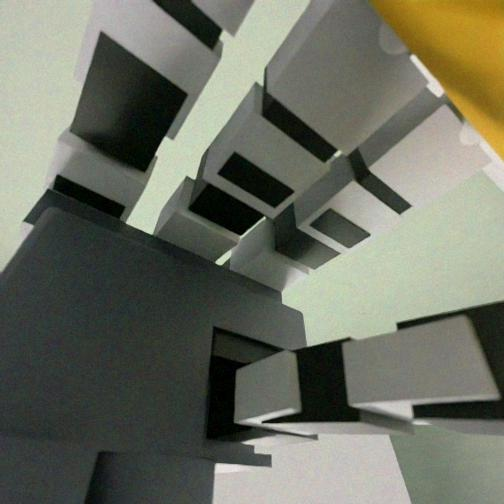

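>>> move(
  joints={"hand_speed": -0.88, "hand_index_mcp": -0.45, "hand_middle_mcp": -0.45},
)

>>> move(
  joints={"hand_index_mcp": -0.1, "hand_middle_mcp": -0.1, "hand_ring_mcp": -0.1},
  cameras=["wrist_camera"],
)

Scene clock: 641.00 s.
move: done
base_odometry: x=+0.211 y=+0.926 heading=+2.540
base_tilt: forward=+0.4 right=-0.1
base_status: not commanded
joint_positions: joint_1_rad=-0.001 joint_2_rad=+0.173 joint_3_rad=+3.140 joint_4_rad=-2.026 joint_5_rad=-0.029 joint_6_rad=+0.521 joint_7_rad=-0.013 hand_index_mcp=-0.453 hand_index_abd=-0.004 hand_index_pip=+0.578 hand_index_dip=+0.699 hand_middle_mcp=-0.453 hand_middle_abd=-0.004 hand_middle_pip=+0.579 hand_middle_dip=+0.699 hand_ring_mcp=-0.449 hand_ring_abd=+0.002 hand_ring_pip=+0.577 hand_ring_dip=+0.696 hand_thumb_cmc=-0.541 hand_thumb_axl=+0.677 hand_thumb_mcp=+0.272 hand_thumb_ipl=+0.182 hand_current_limit=+0.400 hand_speed=-0.880
joint_status: all done
hand_state: goal,goal,goal,goal,goal,goal,goal,goal,goal,goal,goal,goal,blocked,goal,blocked,goal
index_mcp_current_ma: -2
index_abd_current_ma: -1
index_pip_current_ma: 1
index_dip_current_ma: 1
middle_mcp_current_ma: -1
middle_abd_current_ma: -2
middle_pip_current_ma: 1
middle_dip_current_ma: 1
ring_mcp_current_ma: 0
ring_abd_current_ma: 0
ring_pip_current_ma: 0
ring_dip_current_ma: 0
thumb_cmc_current_ma: 42
thumb_axl_current_ma: 0
thumb_mcp_current_ma: 120
thumb_ipl_current_ma: 22
hand_goal_index_mcp: -0.450
hand_goal_index_abd: 0.000
hand_goal_index_pip: 0.576
hand_goal_index_dip: 0.696
hand_goal_middle_mcp: -0.450
hand_goal_middle_abd: 0.000
hand_goal_middle_pip: 0.576
hand_goal_middle_dip: 0.696
hand_goal_ring_mcp: -0.450
hand_goal_ring_abd: 0.000
hand_goal_ring_pip: 0.576
hand_goal_ring_dip: 0.696
hand_goal_thumb_cmc: -0.570
hand_goal_thumb_axl: 0.678
hand_goal_thumb_mcp: 0.226
hand_goal_thumb_ipl: 0.168
motor_effort: joint_1_rad=+0(2) joint_2_rad=-19(19) joint_3_rad=+0(2) joint_4_rad=+15(16) joint_5_rad=+0(1) joint_6_rad=+8(8) joint_7_rad=+1(2)
hand_pose: x=+0.7368 y=+0.0248 z=+0.7954 quat_wxyz=(+0.478, -0.514, +0.539, -0.466) (m; base frame)
hand_target: x=+0.7325 y=+0.0305 z=+0.8024 quat_wxyz=(+0.502, -0.495, +0.537, -0.464) (m; base frame)
hand_status: not commanded
pictures: none

Scene clock: 642.30 s.
move: done
base_odometry: x=+0.211 y=+0.926 heading=+2.540
base_tilt: forward=+0.4 right=-0.1
base_status: not commanded
joint_positions: joint_1_rad=-0.001 joint_2_rad=+0.173 joint_3_rad=+3.140 joint_4_rad=-2.026 joint_5_rad=-0.029 joint_6_rad=+0.521 joint_7_rad=-0.013 hand_index_mcp=-0.112 hand_index_abd=-0.004 hand_index_pip=+0.577 hand_index_dip=+0.699 hand_middle_mcp=-0.110 hand_middle_abd=-0.004 hand_middle_pip=+0.578 hand_middle_dip=+0.698 hand_ring_mcp=-0.112 hand_ring_abd=+0.002 hand_ring_pip=+0.577 hand_ring_dip=+0.696 hand_thumb_cmc=-0.541 hand_thumb_axl=+0.677 hand_thumb_mcp=+0.271 hand_thumb_ipl=+0.182 hand_current_limit=+0.400 hand_speed=-0.880
joint_status: all done
hand_state: goal,goal,goal,goal,goal,goal,goal,goal,goal,goal,goal,goal,blocked,goal,blocked,goal
index_mcp_current_ma: -13
index_abd_current_ma: -1
index_pip_current_ma: 0
index_dip_current_ma: 1
middle_mcp_current_ma: -9
middle_abd_current_ma: -2
middle_pip_current_ma: 1
middle_dip_current_ma: 1
ring_mcp_current_ma: -12
ring_abd_current_ma: 0
ring_pip_current_ma: 0
ring_dip_current_ma: 0
thumb_cmc_current_ma: 42
thumb_axl_current_ma: 0
thumb_mcp_current_ma: 119
thumb_ipl_current_ma: 21
hand_goal_index_mcp: -0.100
hand_goal_index_abd: 0.000
hand_goal_index_pip: 0.576
hand_goal_index_dip: 0.696
hand_goal_middle_mcp: -0.100
hand_goal_middle_abd: 0.000
hand_goal_middle_pip: 0.576
hand_goal_middle_dip: 0.696
hand_goal_ring_mcp: -0.100
hand_goal_ring_abd: 0.000
hand_goal_ring_pip: 0.576
hand_goal_ring_dip: 0.696
hand_goal_thumb_cmc: -0.570
hand_goal_thumb_axl: 0.678
hand_goal_thumb_mcp: 0.226
hand_goal_thumb_ipl: 0.168
motor_effort: joint_1_rad=+1(1) joint_2_rad=-19(19) joint_3_rad=+0(1) joint_4_rad=+15(16) joint_5_rad=+0(1) joint_6_rad=+8(8) joint_7_rad=+1(2)
hand_pose: x=+0.7368 y=+0.0248 z=+0.7953 quat_wxyz=(+0.478, -0.514, +0.539, -0.466) (m; base frame)
hand_target: x=+0.7325 y=+0.0305 z=+0.8024 quat_wxyz=(+0.502, -0.495, +0.537, -0.464) (m; base frame)
hand_status: not commanded
pictures: wrist_camera
camera_calibration:
wrist_camera: T_world_to_cam=[[-0.0463184, 0.811852, -0.582023, 0.51283], [-0.68206, 0.399987, 0.612213, -0.0428381], [0.729828, 0.425331, 0.535205, -0.856482], [0, 0, 0, 1]] pos_world=[0.61962, -0.0349189, 0.783099]

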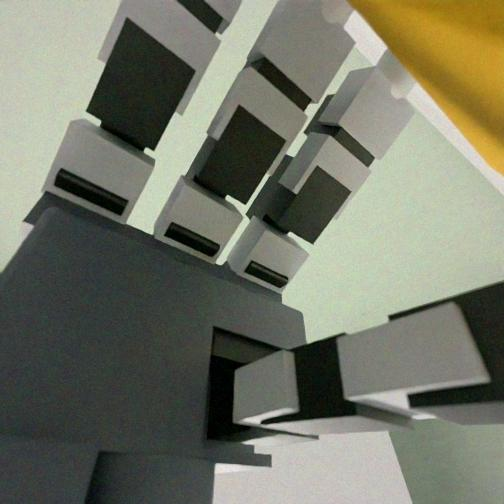

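>>> move(
  joints={"hand_index_mcp": 0.137, "hand_middle_mcp": 0.137, "hand_ring_mcp": 0.137},
)

>>> move(
  joints={"joint_2_rad": 0.15, "joint_4_rad": -1.97, "joint_6_rad": 0.38},
  min_time_s=2,
  cameras=["wrist_camera"],
)

Scene clock: 655.63 s.
move: done
base_odometry: x=+0.211 y=+0.926 heading=+2.540
base_tilt: forward=+0.4 right=-0.1
base_status: not commanded
joint_positions: joint_1_rad=-0.001 joint_2_rad=+0.173 joint_3_rad=+3.140 joint_4_rad=-2.026 joint_5_rad=-0.029 joint_6_rad=+0.521 joint_7_rad=-0.013 hand_index_mcp=+0.121 hand_index_abd=-0.004 hand_index_pip=+0.577 hand_index_dip=+0.698 hand_middle_mcp=+0.124 hand_middle_abd=-0.004 hand_middle_pip=+0.577 hand_middle_dip=+0.698 hand_ring_mcp=+0.121 hand_ring_abd=+0.002 hand_ring_pip=+0.577 hand_ring_dip=+0.696 hand_thumb_cmc=-0.541 hand_thumb_axl=+0.677 hand_thumb_mcp=+0.271 hand_thumb_ipl=+0.182 hand_current_limit=+0.400 hand_speed=-0.880
joint_status: all done
hand_state: goal,goal,goal,goal,goal,goal,goal,goal,goal,goal,goal,goal,blocked,goal,blocked,goal
index_mcp_current_ma: -21
index_abd_current_ma: -1
index_pip_current_ma: 0
index_dip_current_ma: 1
middle_mcp_current_ma: -16
middle_abd_current_ma: -2
middle_pip_current_ma: 0
middle_dip_current_ma: 1
ring_mcp_current_ma: -20
ring_abd_current_ma: 0
ring_pip_current_ma: 0
ring_dip_current_ma: 0
thumb_cmc_current_ma: 42
thumb_axl_current_ma: 0
thumb_mcp_current_ma: 119
thumb_ipl_current_ma: 21
hand_goal_index_mcp: 0.138
hand_goal_index_abd: 0.000
hand_goal_index_pip: 0.576
hand_goal_index_dip: 0.696
hand_goal_middle_mcp: 0.138
hand_goal_middle_abd: 0.000
hand_goal_middle_pip: 0.576
hand_goal_middle_dip: 0.696
hand_goal_ring_mcp: 0.138
hand_goal_ring_abd: 0.000
hand_goal_ring_pip: 0.576
hand_goal_ring_dip: 0.696
hand_goal_thumb_cmc: -0.570
hand_goal_thumb_axl: 0.678
hand_goal_thumb_mcp: 0.226
hand_goal_thumb_ipl: 0.168
motor_effort: joint_1_rad=+0(1) joint_2_rad=-18(19) joint_3_rad=+0(0) joint_4_rad=+15(16) joint_5_rad=+1(1) joint_6_rad=+8(8) joint_7_rad=+2(2)
hand_pose: x=+0.7368 y=+0.0248 z=+0.7953 quat_wxyz=(+0.478, -0.514, +0.539, -0.466) (m; base frame)
hand_target: x=+0.7325 y=+0.0305 z=+0.8024 quat_wxyz=(+0.502, -0.495, +0.537, -0.464) (m; base frame)
hand_status: not commanded
pictures: none

Scene clock: 657.93 s.
move: done
base_odometry: x=+0.211 y=+0.926 heading=+2.540
base_tilt: forward=+0.4 right=-0.1
base_status: not commanded
joint_positions: joint_1_rad=-0.001 joint_2_rad=+0.173 joint_3_rad=+3.140 joint_4_rad=-1.990 joint_5_rad=-0.029 joint_6_rad=+0.449 joint_7_rad=-0.013 hand_index_mcp=+0.121 hand_index_abd=-0.004 hand_index_pip=+0.577 hand_index_dip=+0.698 hand_middle_mcp=+0.124 hand_middle_abd=-0.004 hand_middle_pip=+0.577 hand_middle_dip=+0.698 hand_ring_mcp=+0.121 hand_ring_abd=+0.002 hand_ring_pip=+0.577 hand_ring_dip=+0.696 hand_thumb_cmc=-0.569 hand_thumb_axl=+0.677 hand_thumb_mcp=+0.229 hand_thumb_ipl=+0.170 hand_current_limit=+0.400 hand_speed=-0.880
joint_status: all done
hand_state: goal,goal,goal,goal,goal,goal,goal,goal,goal,goal,goal,goal,goal,goal,goal,goal
index_mcp_current_ma: -21
index_abd_current_ma: -1
index_pip_current_ma: 0
index_dip_current_ma: 1
middle_mcp_current_ma: -15
middle_abd_current_ma: -2
middle_pip_current_ma: 0
middle_dip_current_ma: 1
ring_mcp_current_ma: -19
ring_abd_current_ma: 0
ring_pip_current_ma: 0
ring_dip_current_ma: 0
thumb_cmc_current_ma: 0
thumb_axl_current_ma: 0
thumb_mcp_current_ma: 2
thumb_ipl_current_ma: 2
hand_goal_index_mcp: 0.138
hand_goal_index_abd: 0.000
hand_goal_index_pip: 0.576
hand_goal_index_dip: 0.696
hand_goal_middle_mcp: 0.138
hand_goal_middle_abd: 0.000
hand_goal_middle_pip: 0.576
hand_goal_middle_dip: 0.696
hand_goal_ring_mcp: 0.138
hand_goal_ring_abd: 0.000
hand_goal_ring_pip: 0.576
hand_goal_ring_dip: 0.696
hand_goal_thumb_cmc: -0.570
hand_goal_thumb_axl: 0.678
hand_goal_thumb_mcp: 0.226
hand_goal_thumb_ipl: 0.168
motor_effort: joint_1_rad=+0(1) joint_2_rad=-20(22) joint_3_rad=+0(1) joint_4_rad=+17(17) joint_5_rad=+0(1) joint_6_rad=+8(10) joint_7_rad=+1(2)
hand_pose: x=+0.7387 y=+0.0254 z=+0.7943 quat_wxyz=(+0.469, -0.522, +0.547, -0.456) (m; base frame)
hand_target: x=+0.7332 y=+0.0305 z=+0.8012 quat_wxyz=(+0.474, -0.518, +0.562, -0.437) (m; base frame)
hand_status: not commanded
pictures: wrist_camera
camera_calibration:
wrist_camera: T_world_to_cam=[[-0.0684272, 0.812368, -0.579117, 0.525882], [-0.660494, 0.398158, 0.636567, -0.0763408], [0.747706, 0.426062, 0.50932, -0.850348], [0, 0, 0, 1]] pos_world=[0.621373, -0.0345129, 0.786242]

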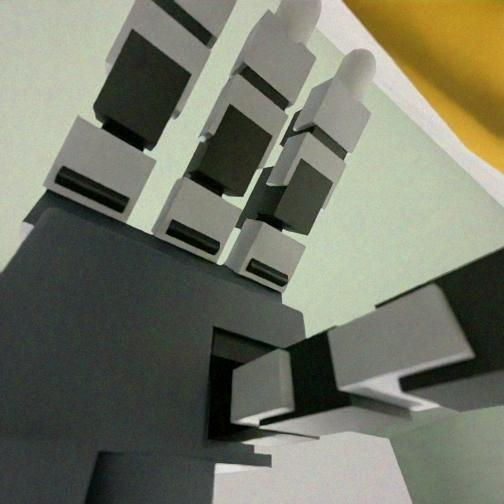

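>>> move(
  joints={"joint_2_rad": 0.10, "joint_4_rad": -1.91, "joint_6_rad": 0.29},
  min_time_s=2,
)

>>> move(
  joints={"joint_2_rad": 0.05, "joint_4_rad": -1.75, "joint_6_rad": 0.18},
  min_time_s=2,
  cameras=["wrist_camera"],
)

Scene clock: 663.23 s.
move: done
base_odometry: x=+0.211 y=+0.926 heading=+2.540
base_tilt: forward=+0.4 right=-0.1
base_status: not commanded
joint_positions: joint_1_rad=-0.001 joint_2_rad=+0.126 joint_3_rad=+3.140 joint_4_rad=-1.930 joint_5_rad=-0.029 joint_6_rad=+0.360 joint_7_rad=-0.013 hand_index_mcp=+0.121 hand_index_abd=-0.004 hand_index_pip=+0.577 hand_index_dip=+0.698 hand_middle_mcp=+0.124 hand_middle_abd=-0.004 hand_middle_pip=+0.577 hand_middle_dip=+0.698 hand_ring_mcp=+0.121 hand_ring_abd=+0.002 hand_ring_pip=+0.577 hand_ring_dip=+0.696 hand_thumb_cmc=-0.569 hand_thumb_axl=+0.677 hand_thumb_mcp=+0.228 hand_thumb_ipl=+0.170 hand_current_limit=+0.400 hand_speed=-0.880
joint_status: all done
hand_state: goal,goal,goal,goal,goal,goal,goal,goal,goal,goal,goal,goal,goal,goal,goal,goal
index_mcp_current_ma: -21
index_abd_current_ma: -1
index_pip_current_ma: 0
index_dip_current_ma: 1
middle_mcp_current_ma: -15
middle_abd_current_ma: -2
middle_pip_current_ma: 0
middle_dip_current_ma: 1
ring_mcp_current_ma: -19
ring_abd_current_ma: 0
ring_pip_current_ma: 0
ring_dip_current_ma: 0
thumb_cmc_current_ma: 0
thumb_axl_current_ma: 0
thumb_mcp_current_ma: 1
thumb_ipl_current_ma: 1
hand_goal_index_mcp: 0.138
hand_goal_index_abd: 0.000
hand_goal_index_pip: 0.576
hand_goal_index_dip: 0.696
hand_goal_middle_mcp: 0.138
hand_goal_middle_abd: 0.000
hand_goal_middle_pip: 0.576
hand_goal_middle_dip: 0.696
hand_goal_ring_mcp: 0.138
hand_goal_ring_abd: 0.000
hand_goal_ring_pip: 0.576
hand_goal_ring_dip: 0.696
hand_goal_thumb_cmc: -0.570
hand_goal_thumb_axl: 0.678
hand_goal_thumb_mcp: 0.226
hand_goal_thumb_ipl: 0.168
motor_effort: joint_1_rad=-1(1) joint_2_rad=-20(22) joint_3_rad=-1(1) joint_4_rad=+17(18) joint_5_rad=+0(1) joint_6_rad=+9(9) joint_7_rad=+1(2)
hand_pose: x=+0.7387 y=+0.0262 z=+0.8314 quat_wxyz=(+0.475, -0.518, +0.542, -0.460) (m; base frame)
hand_target: x=+0.7313 y=+0.0305 z=+0.8400 quat_wxyz=(+0.479, -0.514, +0.557, -0.443) (m; base frame)
hand_status: not commanded
pictures: none

Scene clock: 665.53 s.
move: done
base_odometry: x=+0.211 y=+0.926 heading=+2.540
base_tilt: forward=+0.4 right=-0.1
base_status: not commanded
joint_positions: joint_1_rad=-0.001 joint_2_rad=+0.075 joint_3_rad=+3.140 joint_4_rad=-1.769 joint_5_rad=-0.029 joint_6_rad=+0.250 joint_7_rad=-0.013 hand_index_mcp=+0.121 hand_index_abd=-0.004 hand_index_pip=+0.577 hand_index_dip=+0.698 hand_middle_mcp=+0.124 hand_middle_abd=-0.004 hand_middle_pip=+0.577 hand_middle_dip=+0.698 hand_ring_mcp=+0.121 hand_ring_abd=+0.002 hand_ring_pip=+0.577 hand_ring_dip=+0.696 hand_thumb_cmc=-0.569 hand_thumb_axl=+0.677 hand_thumb_mcp=+0.228 hand_thumb_ipl=+0.170 hand_current_limit=+0.400 hand_speed=-0.880
joint_status: all done
hand_state: goal,goal,goal,goal,goal,goal,goal,goal,goal,goal,goal,goal,goal,goal,goal,goal
index_mcp_current_ma: -21
index_abd_current_ma: -1
index_pip_current_ma: 0
index_dip_current_ma: 1
middle_mcp_current_ma: -15
middle_abd_current_ma: -2
middle_pip_current_ma: 0
middle_dip_current_ma: 1
ring_mcp_current_ma: -19
ring_abd_current_ma: 0
ring_pip_current_ma: 0
ring_dip_current_ma: 0
thumb_cmc_current_ma: 0
thumb_axl_current_ma: 0
thumb_mcp_current_ma: 1
thumb_ipl_current_ma: 1
hand_goal_index_mcp: 0.138
hand_goal_index_abd: 0.000
hand_goal_index_pip: 0.576
hand_goal_index_dip: 0.696
hand_goal_middle_mcp: 0.138
hand_goal_middle_abd: 0.000
hand_goal_middle_pip: 0.576
hand_goal_middle_dip: 0.696
hand_goal_ring_mcp: 0.138
hand_goal_ring_abd: 0.000
hand_goal_ring_pip: 0.576
hand_goal_ring_dip: 0.696
hand_goal_thumb_cmc: -0.570
hand_goal_thumb_axl: 0.678
hand_goal_thumb_mcp: 0.226
hand_goal_thumb_ipl: 0.168
motor_effort: joint_1_rad=-1(1) joint_2_rad=-20(21) joint_3_rad=+0(1) joint_4_rad=+18(19) joint_5_rad=+1(1) joint_6_rad=+9(10) joint_7_rad=+1(2)
hand_pose: x=+0.7527 y=+0.0273 z=+0.9259 quat_wxyz=(+0.503, -0.494, +0.517, -0.485) (m; base frame)
hand_target: x=+0.7432 y=+0.0305 z=+0.9330 quat_wxyz=(+0.507, -0.491, +0.532, -0.468) (m; base frame)
hand_status: not commanded
pictures: wrist_camera
camera_calibration:
wrist_camera: T_world_to_cam=[[-0.00256309, 0.813721, -0.581251, 0.553837], [-0.734432, 0.392953, 0.553352, -0.0187493], [0.678678, 0.428307, 0.596615, -0.957506], [0, 0, 0, 1]] pos_world=[0.637487, -0.0331948, 0.903556]

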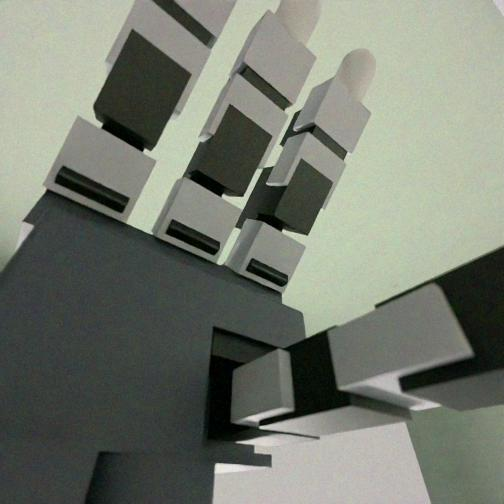

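>>> move(
  base={"translate_m": -0.35},
  speeds={"translate_m": 0.3},
  joints={"joint_2_rad": -1.2, "joint_4_rad": -2.03, "joint_6_rad": -0.45, "joint_7_rad": 2.463, "hand_speed": -0.5, "hand_index_mcp": 1, "hand_middle_mcp": 1, "hand_ring_mcp": 1, "hand_thumb_cmc": 0.714},
  min_time_s=2.5,
  cameras=["all"],
)

Scene clock: 673.80 s.
move: done
base_odometry: x=+0.499 y=+0.728 heading=+2.540
base_tilt: forward=+0.4 right=-0.1
base_status: done
joint_positions: joint_1_rad=-0.001 joint_2_rad=-1.190 joint_3_rad=+3.140 joint_4_rad=-1.997 joint_5_rad=-0.029 joint_6_rad=-0.380 joint_7_rad=+2.389 hand_index_mcp=+1.000 hand_index_abd=+0.001 hand_index_pip=+0.576 hand_index_dip=+0.698 hand_middle_mcp=+1.000 hand_middle_abd=+0.001 hand_middle_pip=+0.576 hand_middle_dip=+0.698 hand_ring_mcp=+1.000 hand_ring_abd=+0.001 hand_ring_pip=+0.576 hand_ring_dip=+0.696 hand_thumb_cmc=+0.717 hand_thumb_axl=+0.677 hand_thumb_mcp=+0.227 hand_thumb_ipl=+0.170 hand_current_limit=+0.400 hand_speed=-0.500
joint_status: all done
hand_state: goal,goal,goal,goal,goal,goal,goal,goal,goal,goal,goal,goal,goal,goal,goal,goal
index_mcp_current_ma: 0
index_abd_current_ma: 0
index_pip_current_ma: 0
index_dip_current_ma: 1
middle_mcp_current_ma: 0
middle_abd_current_ma: 0
middle_pip_current_ma: 0
middle_dip_current_ma: 1
ring_mcp_current_ma: 0
ring_abd_current_ma: 0
ring_pip_current_ma: 0
ring_dip_current_ma: 0
thumb_cmc_current_ma: 2
thumb_axl_current_ma: 0
thumb_mcp_current_ma: 1
thumb_ipl_current_ma: 1
hand_goal_index_mcp: 1.000
hand_goal_index_abd: 0.000
hand_goal_index_pip: 0.576
hand_goal_index_dip: 0.696
hand_goal_middle_mcp: 1.000
hand_goal_middle_abd: 0.000
hand_goal_middle_pip: 0.576
hand_goal_middle_dip: 0.696
hand_goal_ring_mcp: 1.000
hand_goal_ring_abd: 0.000
hand_goal_ring_pip: 0.576
hand_goal_ring_dip: 0.696
hand_goal_thumb_cmc: 0.714
hand_goal_thumb_axl: 0.678
hand_goal_thumb_mcp: 0.226
hand_goal_thumb_ipl: 0.168
motor_effort: joint_1_rad=+0(1) joint_2_rad=+15(25) joint_3_rad=+0(1) joint_4_rad=+15(20) joint_5_rad=+0(1) joint_6_rad=+8(10) joint_7_rad=+1(2)
hand_pose: x=+0.2192 y=-0.0704 z=+1.2100 quat_wxyz=(-0.317, -0.514, -0.221, -0.766) (m; base frame)
hand_target: x=+0.2327 y=-0.0699 z=+1.1826 quat_wxyz=(-0.346, -0.539, -0.257, -0.724) (m; base frame)
hand_status: not commanded
pictures: base_camera, wrist_camera
camera_calibration:
wrist_camera: T_world_to_cam=[[0.0627018, -0.99287, -0.101376, 0.0749183], [-0.448294, 0.0627332, -0.891682, 1.13309], [0.891684, 0.101356, -0.441164, 0.462886], [0, 0, 0, 1]] pos_world=[0.0905128, -0.0436148, 1.22216]

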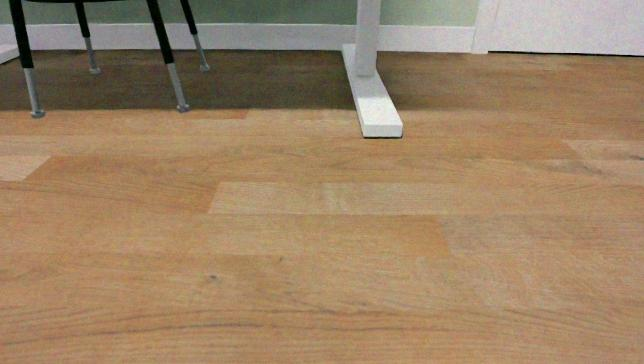

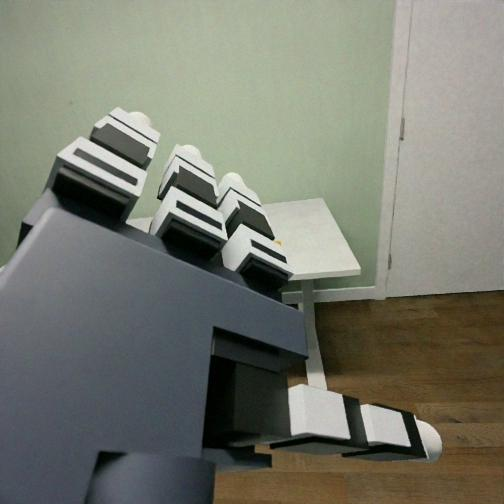

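>>> move(
  base={"rotate_rad": 0.3},
  cameras=["wrist_camera"],
)

Scene clock: 680.43 s.
move: done
base_odometry: x=+0.500 y=+0.728 heading=+2.840
base_tilt: forward=+0.4 right=-0.1
base_status: done
joint_positions: joint_1_rad=-0.001 joint_2_rad=-1.190 joint_3_rad=+3.140 joint_4_rad=-1.998 joint_5_rad=-0.028 joint_6_rad=-0.381 joint_7_rad=+2.391 hand_index_mcp=+1.000 hand_index_abd=+0.001 hand_index_pip=+0.576 hand_index_dip=+0.698 hand_middle_mcp=+1.000 hand_middle_abd=+0.001 hand_middle_pip=+0.576 hand_middle_dip=+0.698 hand_ring_mcp=+1.000 hand_ring_abd=+0.001 hand_ring_pip=+0.576 hand_ring_dip=+0.696 hand_thumb_cmc=+0.718 hand_thumb_axl=+0.677 hand_thumb_mcp=+0.227 hand_thumb_ipl=+0.170 hand_current_limit=+0.400 hand_speed=-0.500
joint_status: not commanded
hand_state: goal,goal,goal,goal,goal,goal,goal,goal,goal,goal,goal,goal,goal,goal,goal,goal
index_mcp_current_ma: 0
index_abd_current_ma: 0
index_pip_current_ma: 0
index_dip_current_ma: 1
middle_mcp_current_ma: 0
middle_abd_current_ma: 0
middle_pip_current_ma: 0
middle_dip_current_ma: 1
ring_mcp_current_ma: 0
ring_abd_current_ma: 0
ring_pip_current_ma: 0
ring_dip_current_ma: 0
thumb_cmc_current_ma: 2
thumb_axl_current_ma: 0
thumb_mcp_current_ma: 1
thumb_ipl_current_ma: 1
hand_goal_index_mcp: 1.000
hand_goal_index_abd: 0.000
hand_goal_index_pip: 0.576
hand_goal_index_dip: 0.696
hand_goal_middle_mcp: 1.000
hand_goal_middle_abd: 0.000
hand_goal_middle_pip: 0.576
hand_goal_middle_dip: 0.696
hand_goal_ring_mcp: 1.000
hand_goal_ring_abd: 0.000
hand_goal_ring_pip: 0.576
hand_goal_ring_dip: 0.696
hand_goal_thumb_cmc: 0.714
hand_goal_thumb_axl: 0.678
hand_goal_thumb_mcp: 0.226
hand_goal_thumb_ipl: 0.168
motor_effort: joint_1_rad=+0(1) joint_2_rad=+15(16) joint_3_rad=+0(1) joint_4_rad=+15(16) joint_5_rad=+0(1) joint_6_rad=+8(8) joint_7_rad=+1(2)
hand_pose: x=+0.2196 y=-0.0703 z=+1.2094 quat_wxyz=(-0.317, -0.515, -0.222, -0.765) (m; base frame)
hand_target: x=+0.2327 y=-0.0699 z=+1.1826 quat_wxyz=(-0.346, -0.539, -0.257, -0.724) (m; base frame)
hand_status: not commanded
pictures: wrist_camera
camera_calibration:
wrist_camera: T_world_to_cam=[[0.0617198, -0.99312, -0.0995109, 0.072952], [-0.450034, 0.0613005, -0.890905, 1.13217], [0.890876, 0.0997698, -0.443154, 0.464705], [0, 0, 0, 1]] pos_world=[0.0910168, -0.0433158, 1.22185]

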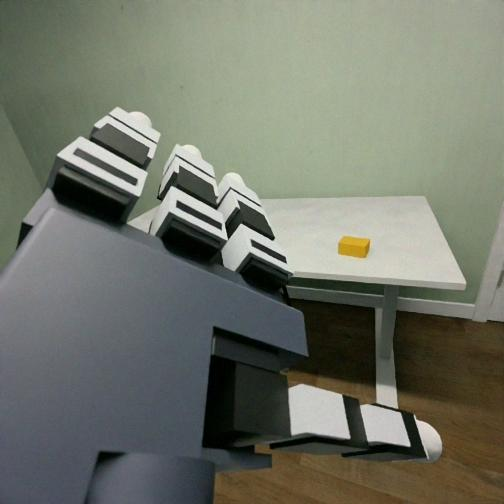

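>>> move(
  base={"translate_m": 0.361, "strafe_m": -0.865, "rotate_rad": -1.87},
  speeds={"translate_m": 0.35},
  joints={"joint_2_rad": -1.95, "joint_4_rad": -2.53, "joint_6_rad": -0.55},
  min_time_s=3,
  cameras=["all"],
)

Scene clock: 693.63 s.
move: done
base_odometry: x=+0.412 y=+1.661 heading=+0.969
base_tilt: forward=+0.4 right=-0.1
base_status: done
joint_positions: joint_1_rad=-0.001 joint_2_rad=-1.935 joint_3_rad=+3.140 joint_4_rad=-2.505 joint_5_rad=-0.028 joint_6_rad=-0.484 joint_7_rad=+2.391 hand_index_mcp=+1.000 hand_index_abd=+0.001 hand_index_pip=+0.576 hand_index_dip=+0.698 hand_middle_mcp=+1.000 hand_middle_abd=+0.001 hand_middle_pip=+0.576 hand_middle_dip=+0.698 hand_ring_mcp=+1.000 hand_ring_abd=+0.001 hand_ring_pip=+0.576 hand_ring_dip=+0.696 hand_thumb_cmc=+0.718 hand_thumb_axl=+0.677 hand_thumb_mcp=+0.227 hand_thumb_ipl=+0.170 hand_current_limit=+0.400 hand_speed=-0.500
joint_status: all done
hand_state: goal,goal,goal,goal,goal,goal,goal,goal,goal,goal,goal,goal,goal,goal,goal,goal
index_mcp_current_ma: 0
index_abd_current_ma: 0
index_pip_current_ma: 0
index_dip_current_ma: 1
middle_mcp_current_ma: 0
middle_abd_current_ma: 0
middle_pip_current_ma: 0
middle_dip_current_ma: 1
ring_mcp_current_ma: 0
ring_abd_current_ma: 0
ring_pip_current_ma: 0
ring_dip_current_ma: 0
thumb_cmc_current_ma: 2
thumb_axl_current_ma: 0
thumb_mcp_current_ma: 1
thumb_ipl_current_ma: 1
hand_goal_index_mcp: 1.000
hand_goal_index_abd: 0.000
hand_goal_index_pip: 0.576
hand_goal_index_dip: 0.696
hand_goal_middle_mcp: 1.000
hand_goal_middle_abd: 0.000
hand_goal_middle_pip: 0.576
hand_goal_middle_dip: 0.696
hand_goal_ring_mcp: 1.000
hand_goal_ring_abd: 0.000
hand_goal_ring_pip: 0.576
hand_goal_ring_dip: 0.696
hand_goal_thumb_cmc: 0.714
hand_goal_thumb_axl: 0.678
hand_goal_thumb_mcp: 0.226
hand_goal_thumb_ipl: 0.168
motor_effort: joint_1_rad=+0(1) joint_2_rad=+19(20) joint_3_rad=+1(2) joint_4_rad=+12(16) joint_5_rad=+0(1) joint_6_rad=+8(9) joint_7_rad=+1(2)
hand_pose: x=+0.1361 y=-0.0700 z=+0.9853 quat_wxyz=(-0.332, -0.461, -0.201, -0.798) (m; base frame)
hand_target: x=+0.1509 y=-0.0698 z=+0.9646 quat_wxyz=(-0.364, -0.483, -0.231, -0.762) (m; base frame)
hand_status: not commanded
pictures: base_camera, wrist_camera
camera_calibration:
wrist_camera: T_world_to_cam=[[0.0752149, -0.993277, -0.0879991, 0.0429042], [-0.325087, 0.0590025, -0.943842, 0.929838], [0.942688, 0.0995984, -0.318463, 0.309875], [0, 0, 0, 1]] pos_world=[0.00693601, -0.0431101, 0.980079]

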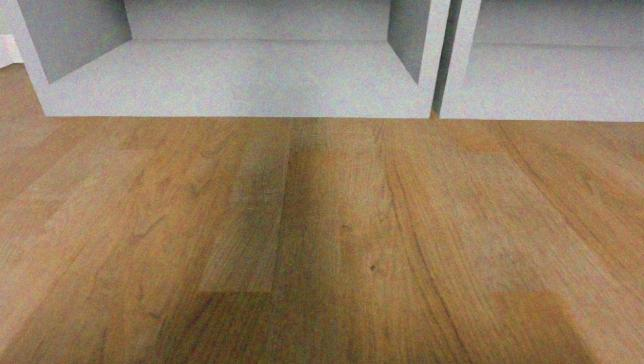

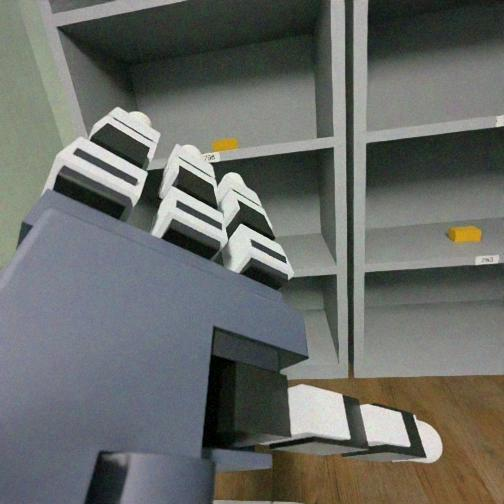

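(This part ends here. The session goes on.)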